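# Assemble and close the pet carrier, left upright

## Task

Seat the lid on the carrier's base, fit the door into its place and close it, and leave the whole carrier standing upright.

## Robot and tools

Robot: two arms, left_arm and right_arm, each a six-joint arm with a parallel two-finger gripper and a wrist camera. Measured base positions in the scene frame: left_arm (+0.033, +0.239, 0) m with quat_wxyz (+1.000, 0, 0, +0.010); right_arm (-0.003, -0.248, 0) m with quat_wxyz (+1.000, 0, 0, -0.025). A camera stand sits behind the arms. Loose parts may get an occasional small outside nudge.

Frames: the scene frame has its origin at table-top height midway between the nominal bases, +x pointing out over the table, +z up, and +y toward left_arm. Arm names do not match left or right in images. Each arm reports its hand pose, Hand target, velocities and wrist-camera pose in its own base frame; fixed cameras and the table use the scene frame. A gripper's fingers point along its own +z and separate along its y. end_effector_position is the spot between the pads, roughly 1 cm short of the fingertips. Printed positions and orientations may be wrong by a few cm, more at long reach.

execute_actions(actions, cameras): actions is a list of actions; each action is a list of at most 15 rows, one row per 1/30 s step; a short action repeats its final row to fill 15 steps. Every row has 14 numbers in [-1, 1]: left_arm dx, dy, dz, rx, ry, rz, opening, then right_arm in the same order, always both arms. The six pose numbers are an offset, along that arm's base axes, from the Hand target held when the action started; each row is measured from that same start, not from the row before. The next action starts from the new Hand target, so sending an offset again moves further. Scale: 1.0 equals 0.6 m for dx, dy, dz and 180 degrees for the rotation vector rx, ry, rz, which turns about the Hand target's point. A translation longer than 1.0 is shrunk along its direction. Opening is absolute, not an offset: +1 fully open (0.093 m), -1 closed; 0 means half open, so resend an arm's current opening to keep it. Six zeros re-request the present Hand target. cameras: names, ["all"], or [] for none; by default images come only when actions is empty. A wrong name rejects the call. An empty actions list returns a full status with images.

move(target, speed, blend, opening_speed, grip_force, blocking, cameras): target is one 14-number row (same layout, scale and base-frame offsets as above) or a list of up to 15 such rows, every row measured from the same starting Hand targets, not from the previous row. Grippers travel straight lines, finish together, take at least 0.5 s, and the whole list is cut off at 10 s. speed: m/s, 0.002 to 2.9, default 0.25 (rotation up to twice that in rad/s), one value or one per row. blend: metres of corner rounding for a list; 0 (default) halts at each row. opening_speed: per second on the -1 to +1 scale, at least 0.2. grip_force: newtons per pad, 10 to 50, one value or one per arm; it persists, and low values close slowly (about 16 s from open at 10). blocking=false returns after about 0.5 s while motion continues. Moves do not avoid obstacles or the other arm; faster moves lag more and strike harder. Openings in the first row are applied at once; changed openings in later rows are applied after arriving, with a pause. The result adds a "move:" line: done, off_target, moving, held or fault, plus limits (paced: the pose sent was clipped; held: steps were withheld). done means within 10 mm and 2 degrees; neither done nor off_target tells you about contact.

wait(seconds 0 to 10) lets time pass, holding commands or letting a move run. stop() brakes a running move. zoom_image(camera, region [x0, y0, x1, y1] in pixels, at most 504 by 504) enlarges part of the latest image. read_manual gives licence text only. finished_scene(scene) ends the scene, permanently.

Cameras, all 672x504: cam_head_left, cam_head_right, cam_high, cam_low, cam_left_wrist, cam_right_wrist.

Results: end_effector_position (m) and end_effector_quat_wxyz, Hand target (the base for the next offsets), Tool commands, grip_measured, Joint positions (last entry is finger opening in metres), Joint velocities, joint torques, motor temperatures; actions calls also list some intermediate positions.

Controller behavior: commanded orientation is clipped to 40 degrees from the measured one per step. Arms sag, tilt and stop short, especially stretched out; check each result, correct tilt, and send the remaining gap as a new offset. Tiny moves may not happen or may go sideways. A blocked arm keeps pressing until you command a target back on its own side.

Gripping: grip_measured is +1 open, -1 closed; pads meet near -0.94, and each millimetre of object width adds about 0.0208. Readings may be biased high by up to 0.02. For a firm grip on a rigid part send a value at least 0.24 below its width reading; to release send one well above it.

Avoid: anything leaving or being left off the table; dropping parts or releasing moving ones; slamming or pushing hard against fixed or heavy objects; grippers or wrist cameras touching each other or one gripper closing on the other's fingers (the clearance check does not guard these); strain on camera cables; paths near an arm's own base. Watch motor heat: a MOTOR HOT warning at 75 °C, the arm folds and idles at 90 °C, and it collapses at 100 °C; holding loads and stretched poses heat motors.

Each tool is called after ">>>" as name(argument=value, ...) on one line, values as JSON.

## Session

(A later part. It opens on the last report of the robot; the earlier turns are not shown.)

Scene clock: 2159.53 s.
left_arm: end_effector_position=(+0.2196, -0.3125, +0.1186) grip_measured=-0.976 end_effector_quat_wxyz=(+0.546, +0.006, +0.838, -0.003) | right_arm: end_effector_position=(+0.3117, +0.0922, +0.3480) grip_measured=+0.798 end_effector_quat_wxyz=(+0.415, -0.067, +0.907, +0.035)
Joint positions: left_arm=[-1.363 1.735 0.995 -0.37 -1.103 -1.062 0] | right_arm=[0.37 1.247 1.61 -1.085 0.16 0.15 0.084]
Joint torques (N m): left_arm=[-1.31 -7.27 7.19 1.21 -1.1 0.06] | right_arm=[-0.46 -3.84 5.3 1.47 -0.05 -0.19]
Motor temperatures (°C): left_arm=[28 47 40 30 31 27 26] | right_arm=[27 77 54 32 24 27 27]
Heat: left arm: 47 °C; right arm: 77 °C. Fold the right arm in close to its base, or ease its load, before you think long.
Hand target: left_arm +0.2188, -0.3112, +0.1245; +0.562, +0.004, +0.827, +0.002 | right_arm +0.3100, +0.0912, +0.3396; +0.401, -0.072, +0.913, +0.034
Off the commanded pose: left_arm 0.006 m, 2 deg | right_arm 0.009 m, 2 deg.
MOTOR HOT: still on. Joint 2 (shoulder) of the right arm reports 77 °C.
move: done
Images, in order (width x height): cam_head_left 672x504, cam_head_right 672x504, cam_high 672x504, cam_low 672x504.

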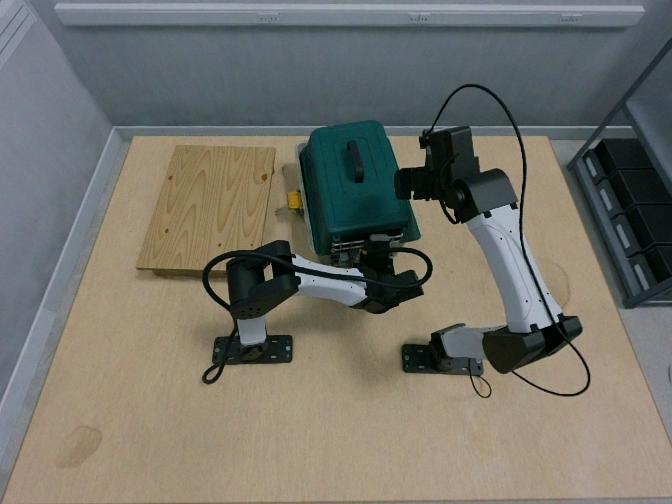

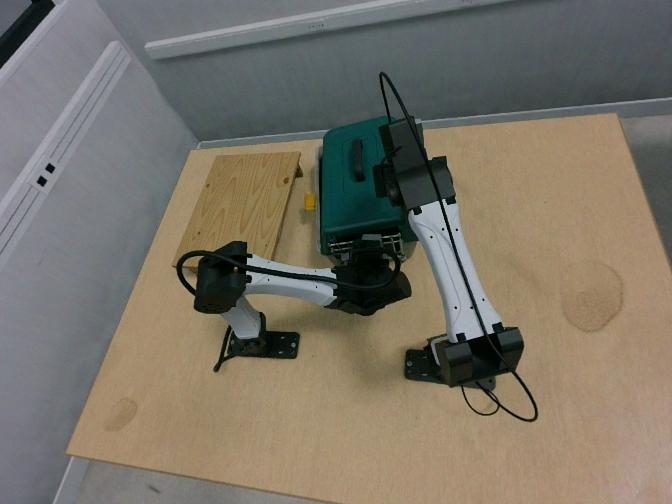

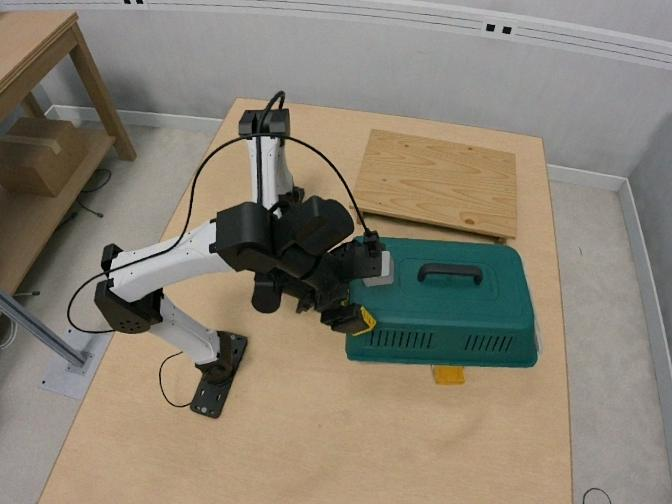

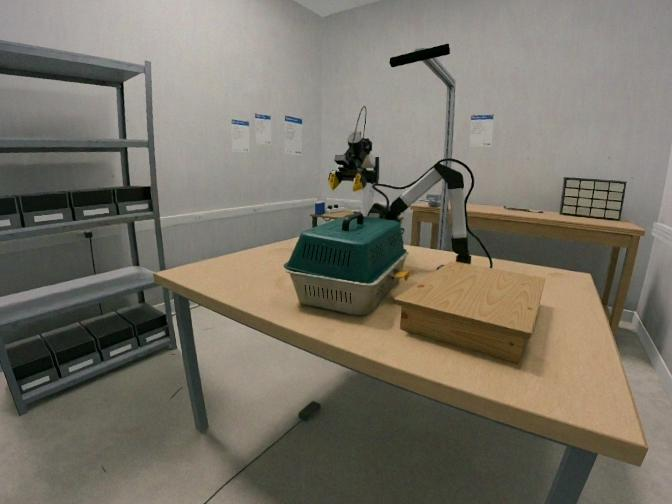

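>>> move(target=[[-0.03,0.012,0,0,0,0,-1, 0,0,0,0,0,0,0.8],[-0.12,0.025,-0.01,0,0,0,-1, 0,0,0,0,0,0,0.8]], speed=0.06, cameras=["cam_head_left","cam_high","cam_low","cam_left_wrist"])

>>> zoom_image(camera="cam_head_left", region=[280, 110, 430, 290])

Scene clock: 2182.03 s.
left_arm: end_effector_position=(+0.1459, -0.2875, +0.1060) grip_measured=-0.976 end_effector_quat_wxyz=(+0.544, +0.008, +0.839, +0.012) | right_arm: end_effector_position=(+0.3117, +0.0923, +0.3480) grip_measured=+0.798 end_effector_quat_wxyz=(+0.415, -0.067, +0.907, +0.035)
Joint positions: left_arm=[-1.598 1.783 1.034 -0.908 -1.148 -1.634 0] | right_arm=[0.37 1.247 1.61 -1.085 0.16 0.15 0.084]
Joint torques (N m): left_arm=[-0.88 -6.31 9.69 0.05 -1.17 0.01] | right_arm=[-0.47 -3.84 5.3 1.47 -0.04 -0.18]
Motor temperatures (°C): left_arm=[28 47 40 30 32 27 26] | right_arm=[27 66 52 32 24 27 27]
Heat: left arm: 47 °C; right arm: 66 °C.
Hand target: left_arm +0.1469, -0.2961, +0.1185; +0.562, +0.004, +0.827, +0.002 | right_arm +0.3100, +0.0912, +0.3396; +0.401, -0.072, +0.913, +0.034
Off the commanded pose: left_arm 0.015 m, 3 deg | right_arm 0.009 m, 2 deg.
MOTOR HOT: cleared for the motors of the right arm.
move: off_target (left_arm)
Images, in order (width x height): cam_head_left 672x504, cam_high 672x504, cam_low 672x504, cam_left_wrist 672x504.

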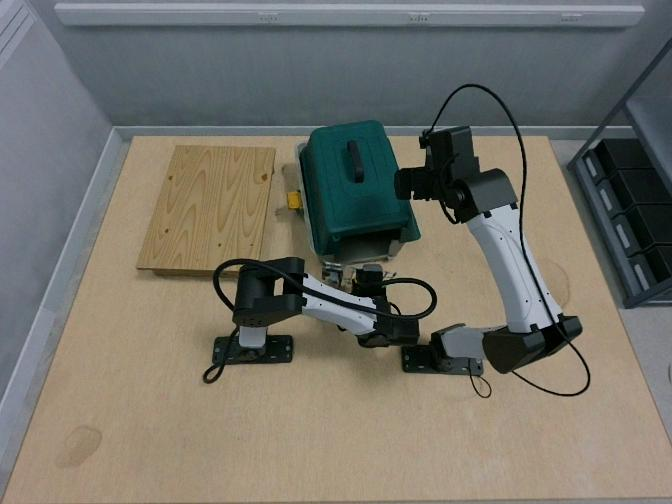

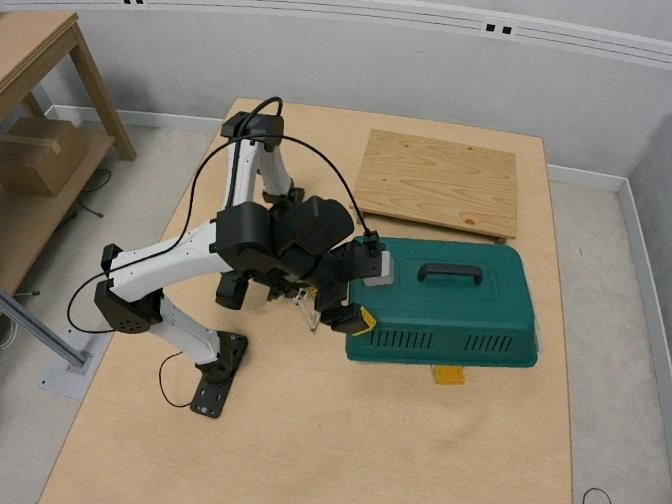

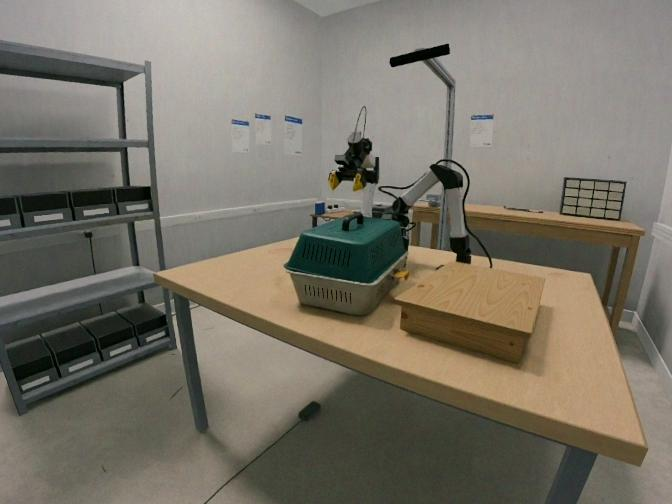

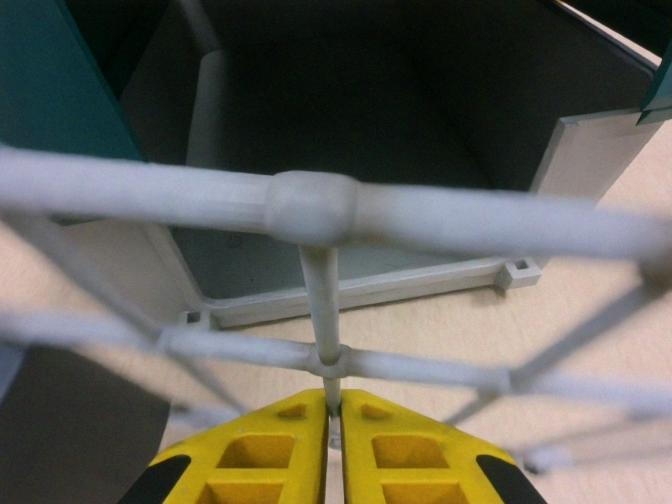

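Scaled by 2.800 from the camera's 672x504 image, which has a finer 960x720 frame.

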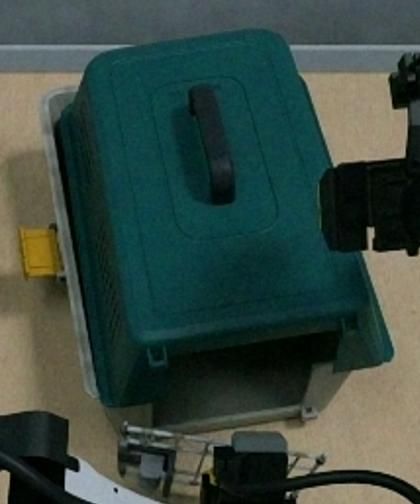

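>>> move(target=[[-0.03,0.03,0.02,0,0,0,-1, 0,0,0,0,0,0,0.8]], speed=0.1, cameras=["cam_head_left","cam_left_wrist","cam_high"])

>>> wait(seconds=10)

>>> wait(seconds=10)

>>> wait(seconds=10)

>>> wait(seconds=10)

>>> wait(seconds=10)

Scene clock: 2200.67 s.
left_arm: end_effector_position=(+0.1298, -0.2691, +0.1111) grip_measured=-0.976 end_effector_quat_wxyz=(+0.550, +0.013, +0.835, +0.027) | right_arm: end_effector_position=(+0.3117, +0.0923, +0.3480) grip_measured=+0.798 end_effector_quat_wxyz=(+0.415, -0.067, +0.907, +0.035)
Joint positions: left_arm=[-1.661 1.783 1.034 -1.102 -1.148 -1.812 0] | right_arm=[0.37 1.247 1.61 -1.085 0.16 0.15 0.084]
Joint torques (N m): left_arm=[-1.11 -9.07 9.73 -0.4 -1.03 -0.03] | right_arm=[-0.46 -3.85 5.31 1.47 -0.04 -0.18]
Motor temperatures (°C): left_arm=[28 46 41 29 32 27 27] | right_arm=[27 60 51 32 24 27 26]
Heat: left arm: 46 °C; right arm: 60 °C.
Hand target: left_arm +0.1288, -0.2781, +0.1305; +0.562, +0.004, +0.827, +0.002 | right_arm +0.3100, +0.0912, +0.3396; +0.401, -0.072, +0.913, +0.034
Off the commanded pose: left_arm 0.021 m, 3 deg | right_arm 0.009 m, 2 deg.
move: off_target (left_arm)
Images, in order (width x height): cam_head_left 672x504, cam_high 672x504, cam_left_wrist 672x504.

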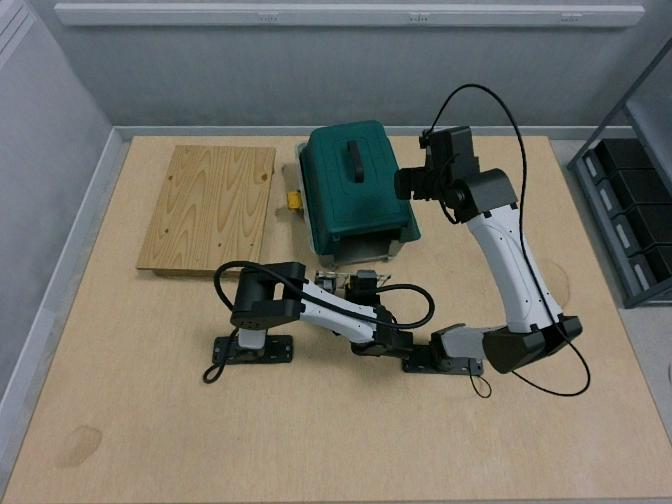

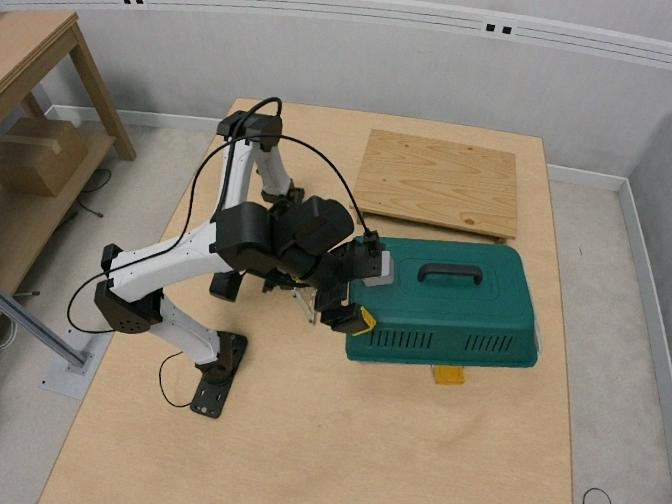

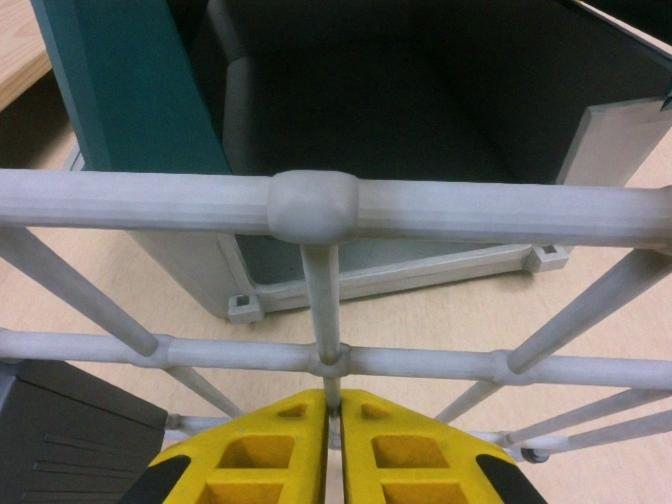

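Scene clock: 2210.67 s.
left_arm: end_effector_position=(+0.1298, -0.2691, +0.1111) grip_measured=-0.976 end_effector_quat_wxyz=(+0.550, +0.013, +0.835, +0.027) | right_arm: end_effector_position=(+0.3117, +0.0923, +0.3480) grip_measured=+0.798 end_effector_quat_wxyz=(+0.415, -0.067, +0.907, +0.035)
Joint positions: left_arm=[-1.661 1.783 1.034 -1.102 -1.148 -1.812 0] | right_arm=[0.37 1.247 1.61 -1.085 0.16 0.15 0.084]
Joint torques (N m): left_arm=[-1.13 -9.06 9.73 -0.44 -1.03 -0.03] | right_arm=[-0.47 -3.84 5.3 1.47 -0.04 -0.18]
Motor temperatures (°C): left_arm=[28 46 42 29 32 27 27] | right_arm=[27 57 50 32 24 27 26]
Heat: left arm: 46 °C; right arm: 57 °C.
Hand target: left_arm +0.1288, -0.2781, +0.1305; +0.562, +0.004, +0.827, +0.002 | right_arm +0.3100, +0.0912, +0.3396; +0.401, -0.072, +0.913, +0.034
Tool commands: left_gripper/opening=-1.0 right_gripper/opening=+0.8
Off the commanded pose: left_arm 0.021 m, 3 deg | right_arm 0.009 m, 2 deg.
wait: 10.00 s; at rest by 0.17 s

Scene clock: 2220.67 s.
left_arm: end_effector_position=(+0.1298, -0.2691, +0.1111) grip_measured=-0.976 end_effector_quat_wxyz=(+0.550, +0.013, +0.835, +0.027) | right_arm: end_effector_position=(+0.3117, +0.0923, +0.3480) grip_measured=+0.798 end_effector_quat_wxyz=(+0.415, -0.067, +0.907, +0.035)
Joint positions: left_arm=[-1.661 1.783 1.034 -1.102 -1.148 -1.812 0] | right_arm=[0.37 1.247 1.61 -1.085 0.16 0.15 0.084]
Joint torques (N m): left_arm=[-1.13 -9.06 9.73 -0.44 -1.03 -0.03] | right_arm=[-0.46 -3.85 5.31 1.47 -0.03 -0.19]
Motor temperatures (°C): left_arm=[28 46 42 29 31 27 27] | right_arm=[27 56 50 32 24 27 26]
Heat: left arm: 46 °C; right arm: 56 °C.
Hand target: left_arm +0.1288, -0.2781, +0.1305; +0.562, +0.004, +0.827, +0.002 | right_arm +0.3100, +0.0912, +0.3396; +0.401, -0.072, +0.913, +0.034
Tool commands: left_gripper/opening=-1.0 right_gripper/opening=+0.8
Off the commanded pose: left_arm 0.021 m, 3 deg | right_arm 0.009 m, 2 deg.
wait: 10.00 s; at rest by 0.17 s

Scene clock: 2230.67 s.
left_arm: end_effector_position=(+0.1298, -0.2691, +0.1111) grip_measured=-0.976 end_effector_quat_wxyz=(+0.550, +0.013, +0.835, +0.027) | right_arm: end_effector_position=(+0.3117, +0.0923, +0.3480) grip_measured=+0.798 end_effector_quat_wxyz=(+0.415, -0.067, +0.907, +0.035)
Joint positions: left_arm=[-1.661 1.783 1.034 -1.102 -1.148 -1.812 0] | right_arm=[0.37 1.247 1.61 -1.085 0.16 0.15 0.084]
Joint torques (N m): left_arm=[-1.11 -9.07 9.73 -0.43 -1.03 -0.03] | right_arm=[-0.46 -3.84 5.31 1.47 -0.04 -0.19]
Heat: left arm: 47 °C; right arm: 54 °C.
Hand target: left_arm +0.1288, -0.2781, +0.1305; +0.562, +0.004, +0.827, +0.002 | right_arm +0.3100, +0.0912, +0.3396; +0.401, -0.072, +0.913, +0.034
Tool commands: left_gripper/opening=-1.0 right_gripper/opening=+0.8
Off the commanded pose: left_arm 0.021 m, 3 deg | right_arm 0.009 m, 2 deg.
wait: 10.00 s; at rest by 0.17 s

Scene clock: 2240.67 s.
left_arm: end_effector_position=(+0.1298, -0.2691, +0.1111) grip_measured=-0.976 end_effector_quat_wxyz=(+0.550, +0.013, +0.835, +0.027) | right_arm: end_effector_position=(+0.3117, +0.0923, +0.3480) grip_measured=+0.798 end_effector_quat_wxyz=(+0.415, -0.067, +0.907, +0.035)
Joint positions: left_arm=[-1.661 1.783 1.034 -1.102 -1.148 -1.812 0] | right_arm=[0.37 1.247 1.61 -1.085 0.16 0.15 0.084]
Joint torques (N m): left_arm=[-1.13 -9.06 9.73 -0.44 -1.03 -0.03] | right_arm=[-0.47 -3.84 5.3 1.46 -0.03 -0.18]
Heat: left arm: 47 °C; right arm: 53 °C.
Hand target: left_arm +0.1288, -0.2781, +0.1305; +0.562, +0.004, +0.827, +0.002 | right_arm +0.3100, +0.0912, +0.3396; +0.401, -0.072, +0.913, +0.034
Tool commands: left_gripper/opening=-1.0 right_gripper/opening=+0.8
Off the commanded pose: left_arm 0.021 m, 3 deg | right_arm 0.009 m, 2 deg.
wait: 10.00 s; at rest by 0.17 s

Scene clock: 2250.67 s.
left_arm: end_effector_position=(+0.1298, -0.2691, +0.1111) grip_measured=-0.976 end_effector_quat_wxyz=(+0.550, +0.013, +0.835, +0.027) | right_arm: end_effector_position=(+0.3117, +0.0923, +0.3480) grip_measured=+0.798 end_effector_quat_wxyz=(+0.415, -0.067, +0.907, +0.035)
Joint positions: left_arm=[-1.661 1.783 1.034 -1.102 -1.148 -1.812 0] | right_arm=[0.37 1.247 1.61 -1.085 0.16 0.15 0.084]
Joint torques (N m): left_arm=[-1.13 -9.07 9.73 -0.43 -1.03 -0.03] | right_arm=[-0.44 -3.84 5.31 1.47 -0.04 -0.18]
Heat: left arm: 47 °C; right arm: 52 °C.
Hand target: left_arm +0.1288, -0.2781, +0.1305; +0.562, +0.004, +0.827, +0.002 | right_arm +0.3100, +0.0912, +0.3396; +0.401, -0.072, +0.913, +0.034
Tool commands: left_gripper/opening=-1.0 right_gripper/opening=+0.8
Off the commanded pose: left_arm 0.021 m, 3 deg | right_arm 0.009 m, 2 deg.
wait: 10.00 s; at rest by 0.17 s

>>> move(target=[[0.0,0.25,0.04,0,0,0,-1, 0,0,0,0,0,0,0.8]], speed=0.12)

>>> move(target=[[0,0,0,0,0,0,-1, 0.24,0.247,0.0,0.0,0,-0.0,0.8],[0,0,0,0,0,0,-1, 0.2575,0.248,-0.151,0.0,0,-0.0,0.8]], speed=0.2, cameras=["cam_right_wrist","cam_head_left","cam_low"])

Scene clock: 2267.30 s.
left_arm: end_effector_position=(+0.1281, -0.1293, +0.1491) grip_measured=-0.976 end_effector_quat_wxyz=(+0.550, -0.007, +0.835, +0.001) | right_arm: end_effector_position=(+0.3117, +0.0923, +0.3480) grip_measured=+0.798 end_effector_quat_wxyz=(+0.415, -0.067, +0.907, +0.035)
Joint positions: left_arm=[-1.772 1.207 0.651 -1.469 -1.117 -2.075 0] | right_arm=[0.37 1.247 1.61 -1.085 0.16 0.15 0.084]
Joint torques (N m): left_arm=[-1.25 -2.13 6.13 -0.86 -0.87 -0.04] | right_arm=[-0.46 -3.84 5.31 1.47 -0.03 -0.18]
Motor temperatures (°C): left_arm=[28 47 43 29 31 27 27] | right_arm=[27 50 49 33 24 27 25]
Heat: left arm: 47 °C; right arm: 50 °C.
Hand target: left_arm +0.1289, -0.1281, +0.1545; +0.562, +0.004, +0.827, +0.002 | right_arm +0.3100, +0.0912, +0.3396; +0.401, -0.072, +0.913, +0.034
Off the commanded pose: left_arm 0.006 m, 2 deg | right_arm 0.009 m, 2 deg.
move: done

Scene clock: 2270.77 s.
left_arm: end_effector_position=(+0.1280, -0.1291, +0.1491) grip_measured=-0.976 end_effector_quat_wxyz=(+0.550, -0.007, +0.835, +0.001) | right_arm: end_effector_position=(+0.4644, +0.2434, +0.2520) grip_measured=+0.799 end_effector_quat_wxyz=(+0.404, -0.071, +0.911, +0.034)
Joint positions: left_arm=[-1.773 1.207 0.651 -1.471 -1.116 -2.077 0] | right_arm=[0.58 1.914 1.893 -0.759 0.306 0.296 0.084]
Joint torques (N m): left_arm=[-1.22 -2.06 6.13 -0.86 -0.87 -0.02] | right_arm=[-0.47 -12.04 5.91 1.53 0.08 -0.15]
Heat: left arm: 47 °C; right arm: 51 °C.
Hand target: left_arm +0.1288, -0.1281, +0.1545; +0.562, +0.004, +0.827, +0.002 | right_arm +0.4645, +0.2400, +0.2491; +0.401, -0.072, +0.913, +0.034
Off the commanded pose: left_arm 0.006 m, 2 deg | right_arm 0.005 m, 0 deg.
move: done
Images, in order (width x height): cam_head_left 672x504, cam_low 672x504, cam_right_wrist 672x504.

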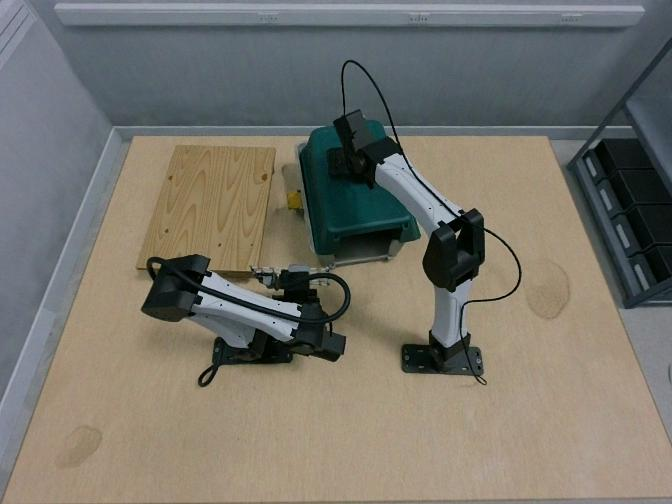

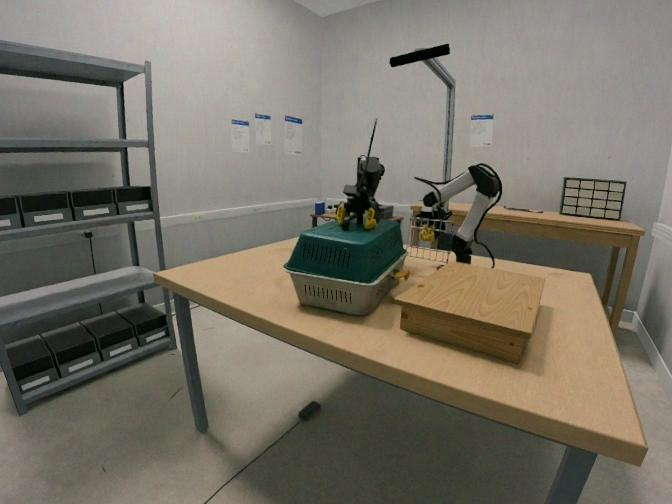

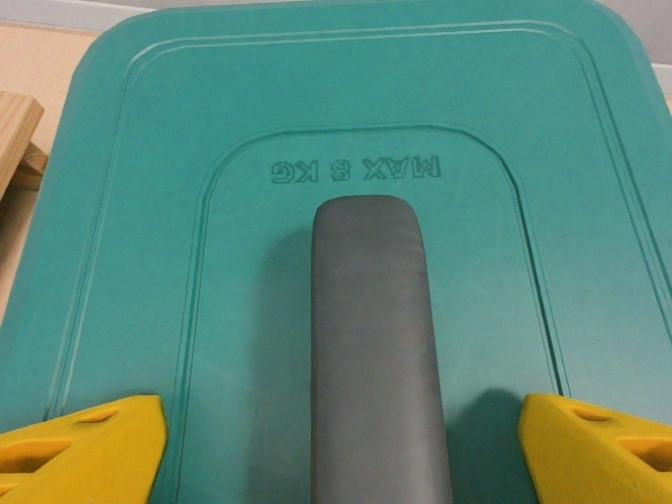

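>>> move(target=[[0,0,0,0,0,0,-1, 0.0,-0.005,0.0,0.0,0,-0.0,0.8],[0,0,0,0,0,0,-1, 0,-0.005,0,0.0,0,-0.0,-1],[0,0,0,0,0,0,-1, -0.01,-0.005,0.1,0.0,-0.022,-0.0,-1],[0,0,0,0,0,0,-1, -0.06,-0.005,0.27,0.0,-0.022,-0.0,-1]], speed=0.12, cameras=["cam_high","cam_head_left","cam_low"])

Scene clock: 2284.00 s.
left_arm: end_effector_position=(+0.1280, -0.1291, +0.1491) grip_measured=-0.976 end_effector_quat_wxyz=(+0.550, -0.007, +0.835, +0.001) | right_arm: end_effector_position=(+0.4252, +0.2350, +0.3889) grip_measured=-0.677 end_effector_quat_wxyz=(+0.434, -0.085, +0.896, +0.039)
Joint positions: left_arm=[-1.773 1.207 0.651 -1.471 -1.116 -2.077 0] | right_arm=[0.62 2.13 2.837 -1.425 0.337 0.277 0.013]
Joint torques (N m): left_arm=[-1.22 -2.06 6.13 -0.86 -0.87 -0.02] | right_arm=[0.92 -11.71 7.3 2.02 0.4 -0.16]
Motor temperatures (°C): left_arm=[28 45 41 29 31 27 27] | right_arm=[27 55 50 33 24 27 26]
Heat: left arm: 45 °C; right arm: 55 °C.
Hand target: left_arm +0.1288, -0.1281, +0.1545; +0.562, +0.004, +0.827, +0.002 | right_arm +0.4286, +0.2369, +0.4110; +0.432, -0.073, +0.898, +0.032
Off the commanded pose: left_arm 0.006 m, 2 deg | right_arm 0.023 m, 2 deg.
elbow stopped short (right arm): the move would have taken joint 3 (elbow) straighter than the controller allows.
move: off_target (right_arm)
Images, in order (width x height): cam_head_left 672x504, cam_high 672x504, cam_low 672x504.

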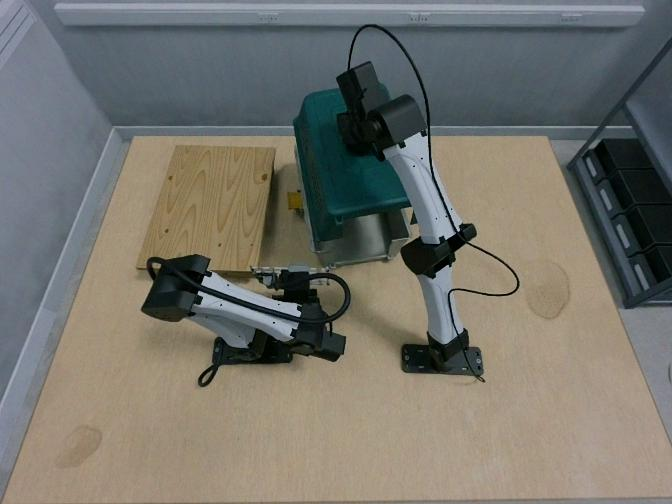

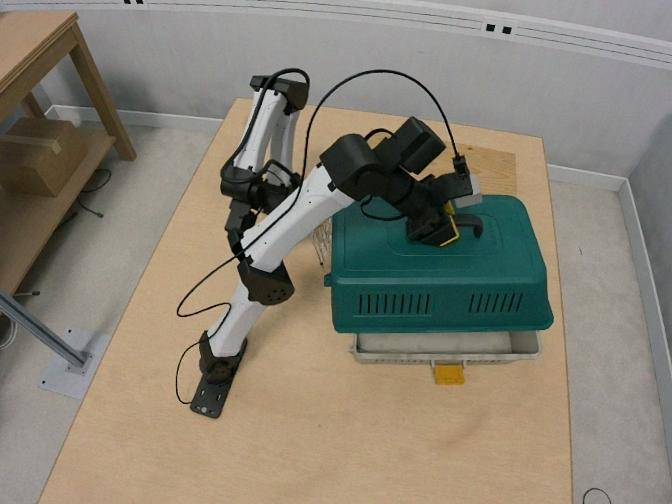

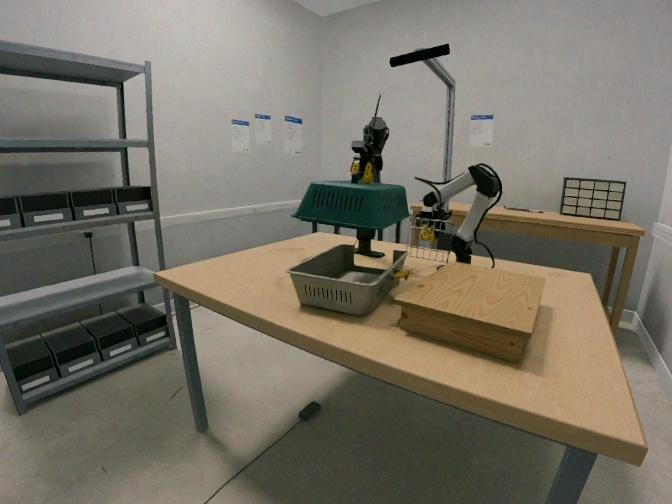

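>>> move(target=[[0,0,0,0,0,0,-1, -0.05,-0.62,0.0,0.0,0,-0.02,-1]], speed=0.18, cameras=["cam_high","cam_head_left","cam_low"])

Scene clock: 2293.83 s.
left_arm: end_effector_position=(+0.1280, -0.1291, +0.1491) grip_measured=-0.976 end_effector_quat_wxyz=(+0.550, -0.007, +0.835, +0.001) | right_arm: end_effector_position=(+0.3938, -0.1378, +0.3918) grip_measured=-0.677 end_effector_quat_wxyz=(+0.400, -0.028, +0.916, +0.023)
Joint positions: left_arm=[-1.773 1.207 0.651 -1.471 -1.116 -2.077 0] | right_arm=[-0.502 1.882 2.534 -1.49 -0.421 -0.4 0.013]
Joint torques (N m): left_arm=[-1.24 -2.06 6.13 -0.86 -0.87 -0.02] | right_arm=[0.23 -9.32 7.79 1.74 -0.47 -0.19]
Motor temperatures (°C): left_arm=[28 44 40 29 31 27 27] | right_arm=[27 58 51 35 24 27 26]
Heat: left arm: 44 °C; right arm: 58 °C.
Hand target: left_arm +0.1288, -0.1281, +0.1545; +0.562, +0.004, +0.827, +0.002 | right_arm +0.3987, -0.1350, +0.4110; +0.433, -0.044, +0.900, +0.018
Off the commanded pose: left_arm 0.006 m, 2 deg | right_arm 0.020 m, 5 deg.
move: off_target (right_arm)
Images, in order (width x height): cam_head_left 672x504, cam_high 672x504, cam_low 672x504.

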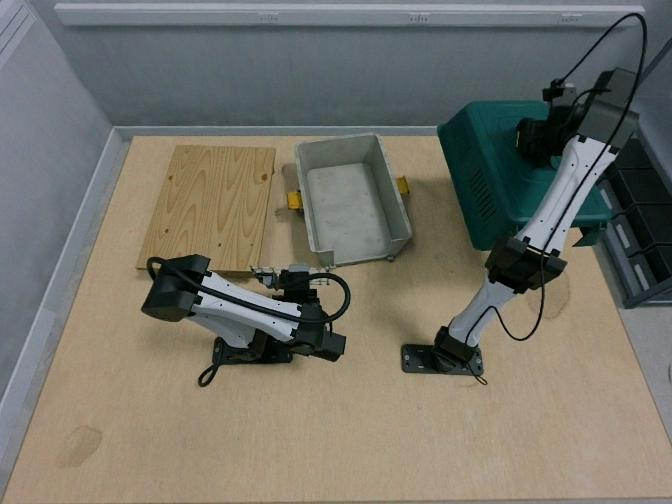

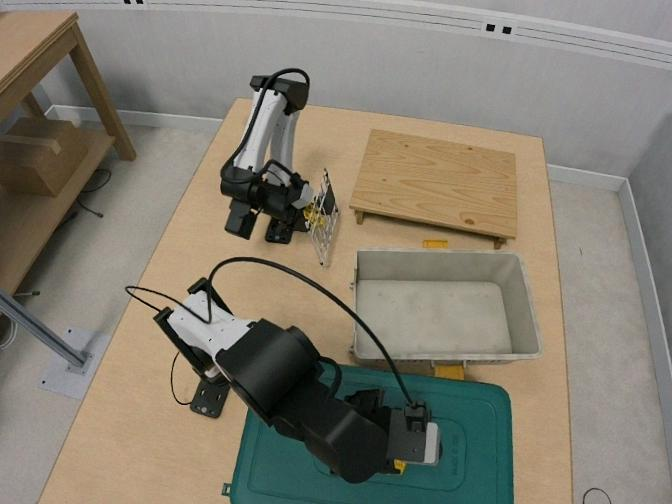

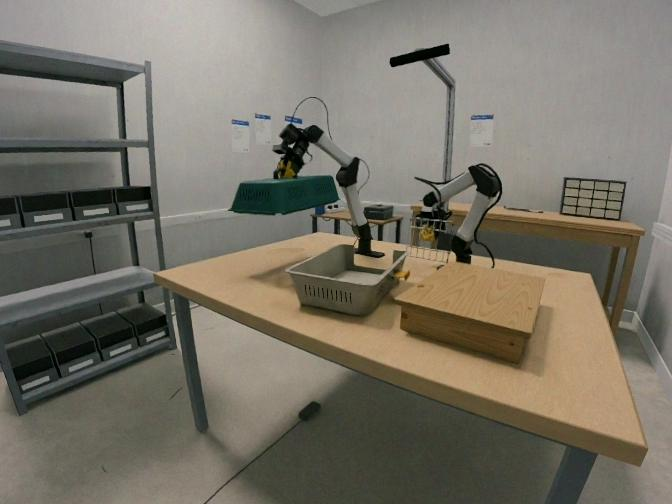

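>>> move(target=[[0,0,0,0,0,0,-1, -0.02,0.0,-0.3,0.0,0.01,0,-1]], speed=0.15, cameras=["cam_high","cam_head_left","cam_low"])

>>> zoom_image(camera="cam_low", region=[200, 170, 400, 300])

Scene clock: 2304.07 s.
left_arm: end_effector_position=(+0.1280, -0.1291, +0.1491) grip_measured=-0.976 end_effector_quat_wxyz=(+0.550, -0.007, +0.835, +0.001) | right_arm: end_effector_position=(+0.3812, -0.1330, +0.2057) grip_measured=-0.677 end_effector_quat_wxyz=(+0.377, -0.034, +0.925, +0.031)
Joint positions: left_arm=[-1.773 1.207 0.651 -1.471 -1.116 -2.077 0] | right_arm=[-0.508 1.51 1.297 -0.685 -0.423 -0.431 0.013]
Joint torques (N m): left_arm=[-1.22 -2.06 6.13 -0.86 -0.87 -0.02] | right_arm=[-0.47 -10.84 7.53 1.8 -0.45 -0.12]
Motor temperatures (°C): left_arm=[28 43 40 29 31 27 27] | right_arm=[27 59 52 35 24 27 27]
Heat: left arm: 43 °C; right arm: 59 °C.
Hand target: left_arm +0.1288, -0.1281, +0.1545; +0.562, +0.004, +0.827, +0.002 | right_arm +0.3867, -0.1351, +0.2310; +0.419, -0.044, +0.907, +0.019
Off the commanded pose: left_arm 0.006 m, 2 deg | right_arm 0.026 m, 6 deg.
move: off_target (right_arm)
Images, in order (width x height): cam_head_left 672x504, cam_high 672x504, cam_low 672x504.

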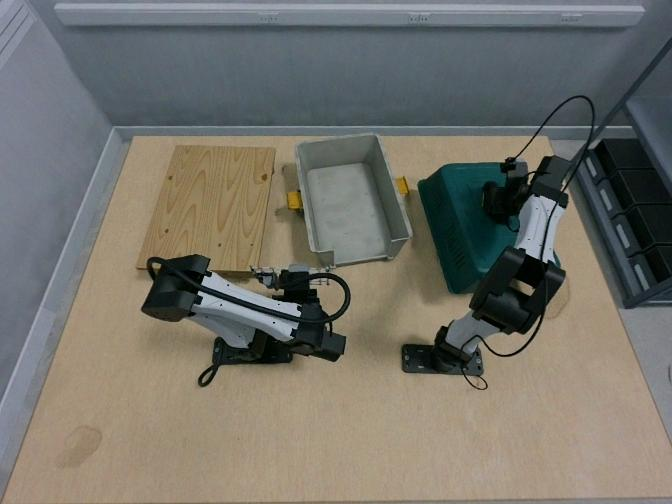

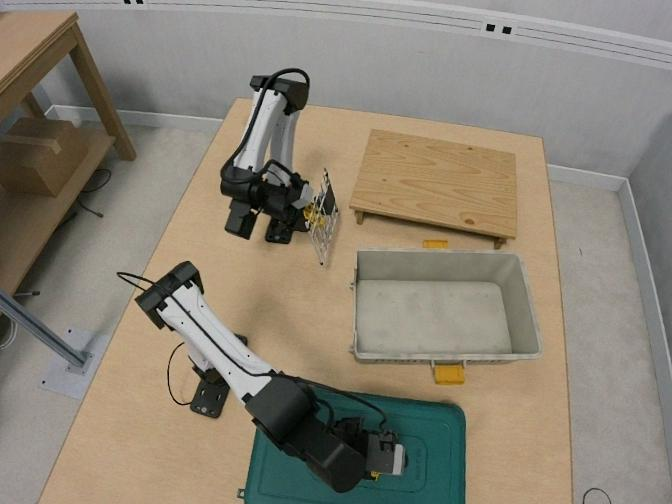

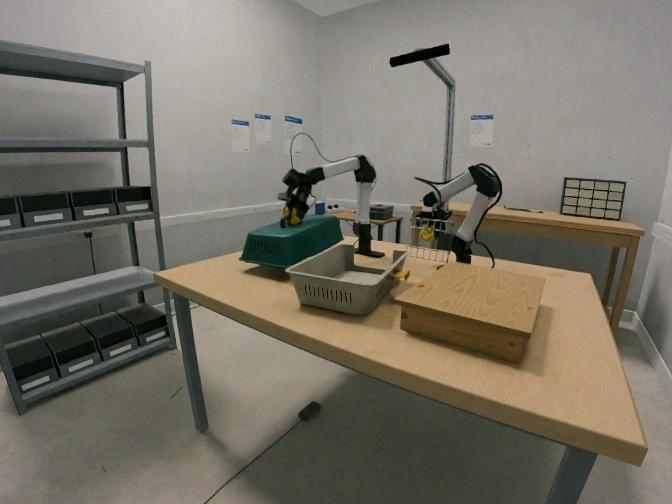

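Scaled by 2.520 from the camera's 672x504 image, which has a finer 960x720 frame.

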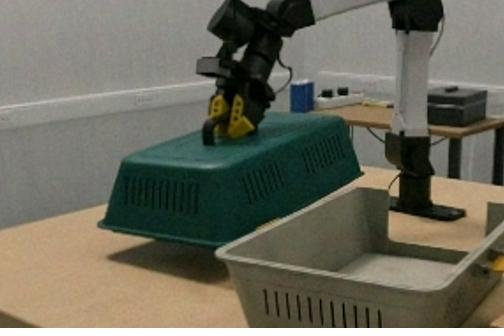

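>>> move(target=[[0,0,0,0,0,0,-1, 0.0,-0.01,-0.055,0.0,-0.01,0,-1]], speed=0.06, cameras=["cam_low","cam_head_left"])

>>> zoom_image(camera="cam_low", region=[200, 170, 400, 300])

Scene clock: 2312.37 s.
left_arm: end_effector_position=(+0.1280, -0.1291, +0.1491) grip_measured=-0.976 end_effector_quat_wxyz=(+0.550, -0.007, +0.835, +0.001) | right_arm: end_effector_position=(+0.3800, -0.1393, +0.1724) grip_measured=-0.677 end_effector_quat_wxyz=(+0.390, -0.030, +0.920, +0.029)
Joint positions: left_arm=[-1.773 1.207 0.651 -1.471 -1.116 -2.077 0] | right_arm=[-0.531 1.507 1.143 -0.512 -0.444 -0.434 0.013]
Joint torques (N m): left_arm=[-1.24 -2.07 6.12 -0.86 -0.87 -0.02] | right_arm=[-0.43 -10.82 7.36 1.86 -0.51 -0.15]
Motor temperatures (°C): left_arm=[28 42 40 29 31 27 27] | right_arm=[27 59 51 36 24 27 27]
Heat: left arm: 42 °C; right arm: 59 °C.
Hand target: left_arm +0.1288, -0.1281, +0.1545; +0.562, +0.004, +0.827, +0.002 | right_arm +0.3866, -0.1410, +0.1981; +0.433, -0.044, +0.900, +0.018
Off the commanded pose: left_arm 0.006 m, 2 deg | right_arm 0.027 m, 6 deg.
move: off_target (right_arm)
Images, in order (width x height): cam_head_left 672x504, cam_low 672x504.

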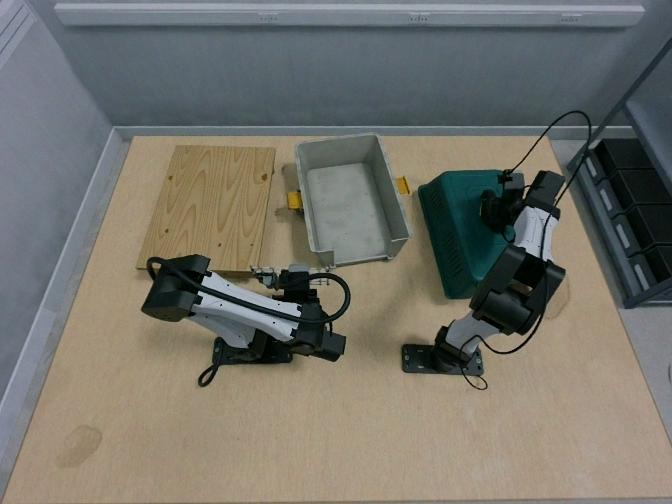

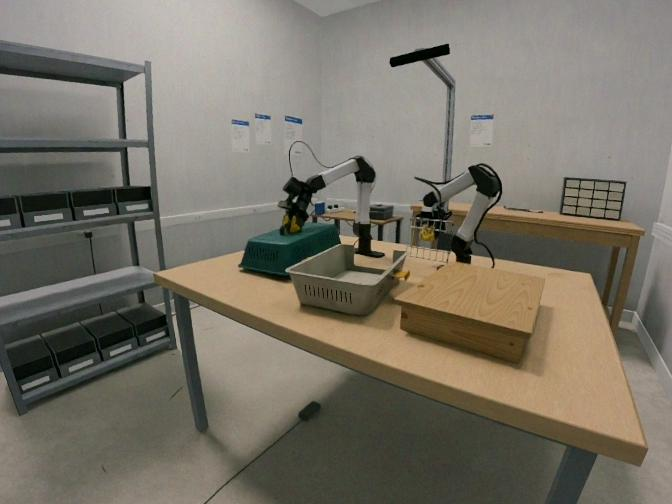

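Scaled by 2.520 from the camera's 672x504 image, which has a finer 960x720 frame.

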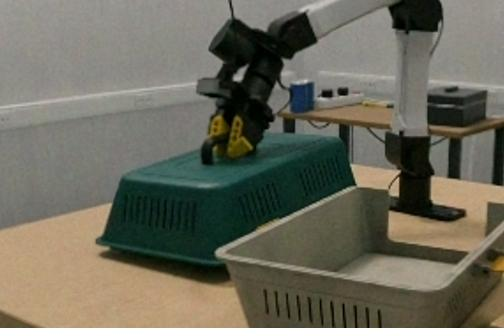

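>>> move(target=[[0,0,0,0,0,0,-1, 0.0,0,-0.03,0.0,-0.015,0,-1],[0,0,0,0,0,0,-1, 0.0,0,-0.06,0.0,-0.015,0,-1]], speed=0.04, cameras=["cam_low"])

>>> zoom_image(camera="cam_low", region=[200, 170, 400, 300])

Scene clock: 2319.73 s.
left_arm: end_effector_position=(+0.1280, -0.1291, +0.1491) grip_measured=-0.976 end_effector_quat_wxyz=(+0.550, -0.007, +0.835, +0.001) | right_arm: end_effector_position=(+0.3822, -0.1397, +0.1473) grip_measured=-0.677 end_effector_quat_wxyz=(+0.427, -0.041, +0.903, +0.019)
Joint positions: left_arm=[-1.773 1.207 0.651 -1.471 -1.116 -2.077 0] | right_arm=[-0.539 1.496 0.976 -0.274 -0.471 -0.434 0.013]
Joint torques (N m): left_arm=[-1.24 -2.04 6.13 -0.86 -0.87 -0.02] | right_arm=[-0.44 -8.99 6.71 1.86 -0.47 0]
Motor temperatures (°C): left_arm=[28 42 39 29 31 27 27] | right_arm=[27 61 52 36 24 27 27]
Heat: left arm: 42 °C; right arm: 61 °C.
Hand target: left_arm +0.1288, -0.1281, +0.1545; +0.562, +0.004, +0.827, +0.002 | right_arm +0.3866, -0.1411, +0.1619; +0.454, -0.045, +0.890, +0.017
Off the commanded pose: left_arm 0.006 m, 2 deg | right_arm 0.015 m, 4 deg.
move: off_target (right_arm)
Images, in order (width x height): cam_low 672x504.

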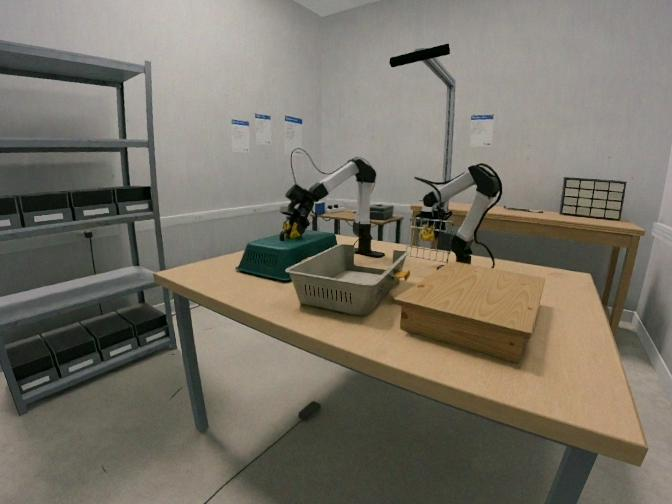

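Scaled by 2.520 from the camera's 672x504 image, which has a finer 960x720 frame.

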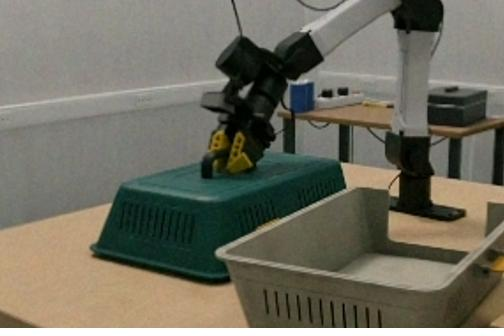

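>>> move(target=[[0,0,0,0,0,0,-1, 0.0,0,-0.025,0.0,0.0,0,-1]], speed=0.03)

>>> move(target=[[0,0,0,0,0,0,-1, 0.0,0,0,0.0,0.0,0,0.6]], opening_speed=0.4)

>>> move(target=[[0,0,0,0,0,0,-1, 0.0,0,0.1,0.0,0.0,0,0.6],[0,0,0,0,0,0,-1, -0.15,-0.05,0.17,0.0,0.0,0,0.6]], speed=0.2, cameras=["all"])

>>> zoom_image(camera="cam_head_left", region=[240, 120, 420, 290])

Scene clock: 2331.83 s.
left_arm: end_effector_position=(+0.1280, -0.1291, +0.1491) grip_measured=-0.976 end_effector_quat_wxyz=(+0.550, -0.007, +0.835, +0.001) | right_arm: end_effector_position=(+0.3852, -0.1390, +0.1467) grip_measured=-0.677 end_effector_quat_wxyz=(+0.441, -0.046, +0.896, +0.018)
Joint positions: left_arm=[-1.773 1.207 0.651 -1.471 -1.116 -2.077 0] | right_arm=[-0.539 1.496 0.949 -0.216 -0.486 -0.43 0.013]
Joint torques (N m): left_arm=[-1.24 -2.06 6.13 -0.86 -0.87 -0.02] | right_arm=[-0.46 -7.31 5.16 1.97 -0.34 -0.03]
Motor temperatures (°C): left_arm=[28 41 39 29 31 27 27] | right_arm=[27 61 52 36 24 27 27]
Heat: left arm: 41 °C; right arm: 61 °C.
Hand target: left_arm +0.1288, -0.1281, +0.1545; +0.562, +0.004, +0.827, +0.002 | right_arm +0.3867, -0.1411, +0.1470; +0.454, -0.045, +0.890, +0.017
Off the commanded pose: left_arm 0.006 m, 2 deg | right_arm 0.003 m, 2 deg.
move: done

Scene clock: 2336.03 s.
left_arm: end_effector_position=(+0.1280, -0.1291, +0.1491) grip_measured=-0.976 end_effector_quat_wxyz=(+0.550, -0.007, +0.835, +0.001) | right_arm: end_effector_position=(+0.3874, -0.1386, +0.1491) grip_measured=+0.598 end_effector_quat_wxyz=(+0.451, -0.047, +0.891, +0.018)
Joint positions: left_arm=[-1.773 1.207 0.651 -1.471 -1.116 -2.077 0] | right_arm=[-0.539 1.494 0.94 -0.187 -0.496 -0.424 0.074]
Joint torques (N m): left_arm=[-1.22 -2.06 6.13 -0.86 -0.87 -0.02] | right_arm=[-0.43 -7.16 5.85 1.74 -0.25 -0.09]
Motor temperatures (°C): left_arm=[28 41 39 29 31 27 27] | right_arm=[27 60 51 36 24 27 27]
Heat: left arm: 41 °C; right arm: 60 °C.
Hand target: left_arm +0.1288, -0.1281, +0.1545; +0.562, +0.004, +0.827, +0.002 | right_arm +0.3867, -0.1411, +0.1472; +0.454, -0.045, +0.890, +0.017
Off the commanded pose: left_arm 0.006 m, 2 deg | right_arm 0.003 m, 1 deg.
move: done

Scene clock: 2338.57 s.
left_arm: end_effector_position=(+0.1280, -0.1291, +0.1491) grip_measured=-0.976 end_effector_quat_wxyz=(+0.550, -0.007, +0.835, +0.001) | right_arm: end_effector_position=(+0.2969, -0.1698, +0.2417) grip_measured=+0.598 end_effector_quat_wxyz=(+0.449, -0.041, +0.892, +0.019)
Joint positions: left_arm=[-1.773 1.207 0.651 -1.471 -1.116 -2.077 0] | right_arm=[-0.842 1.29 1.179 -0.781 -0.698 -0.678 0.074]
Joint torques (N m): left_arm=[-1.22 -2.04 6.13 -0.86 -0.87 -0.02] | right_arm=[-0.4 -5.16 8.79 1.16 -0.41 -0.19]
Motor temperatures (°C): left_arm=[28 41 39 29 31 27 27] | right_arm=[27 59 51 35 24 27 27]
Heat: left arm: 41 °C; right arm: 59 °C.
Hand target: left_arm +0.1288, -0.1281, +0.1545; +0.562, +0.004, +0.827, +0.002 | right_arm +0.2967, -0.1710, +0.2491; +0.454, -0.045, +0.890, +0.017
Off the commanded pose: left_arm 0.006 m, 2 deg | right_arm 0.008 m, 1 deg.
move: done

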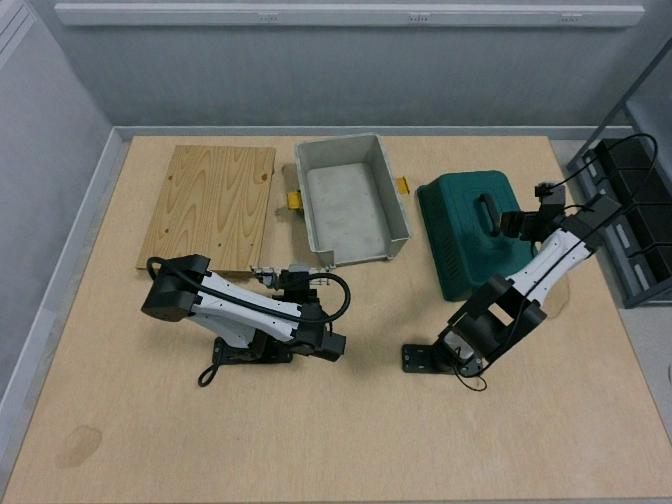

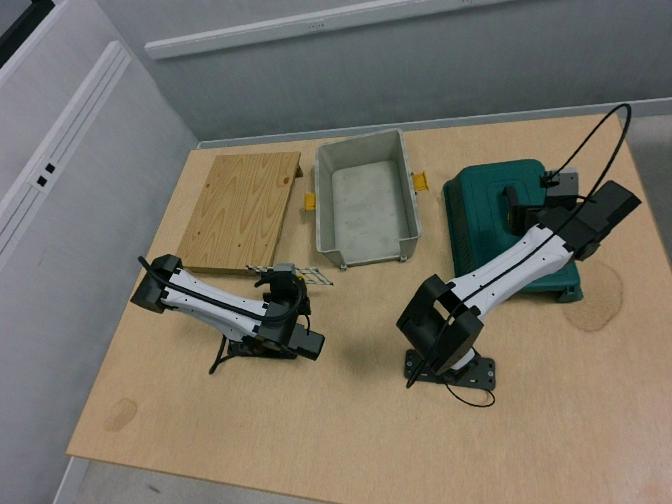

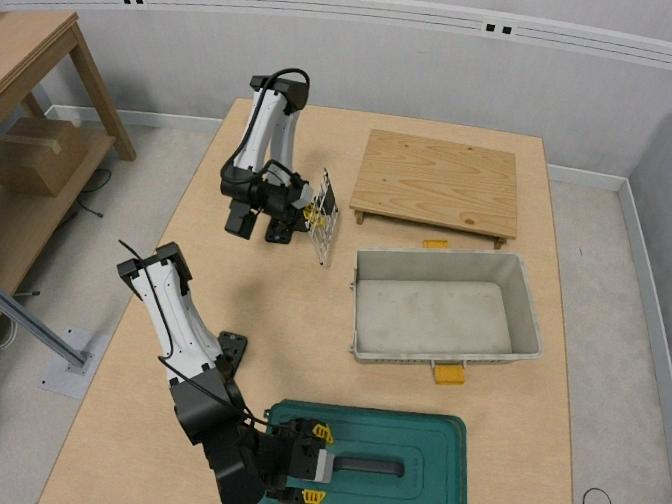

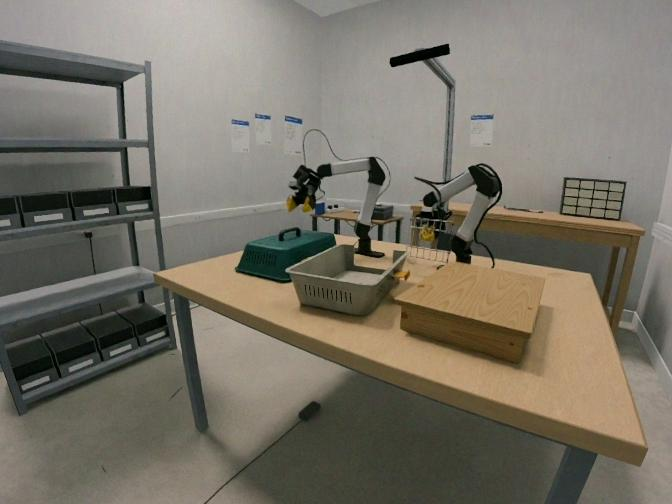

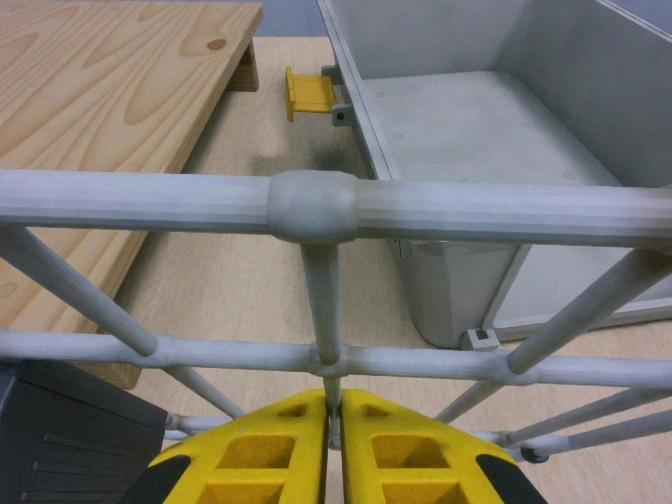

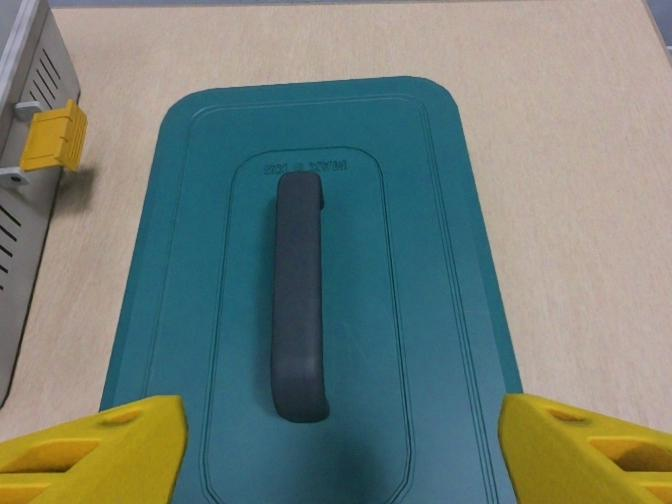

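Scaled by 2.800 from the camera's 672x504 image, which has a finer 960x720 frame.

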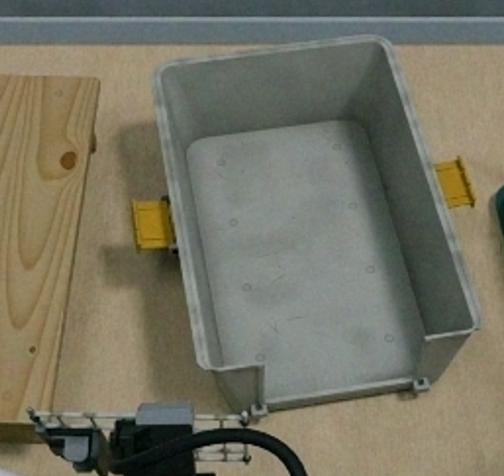

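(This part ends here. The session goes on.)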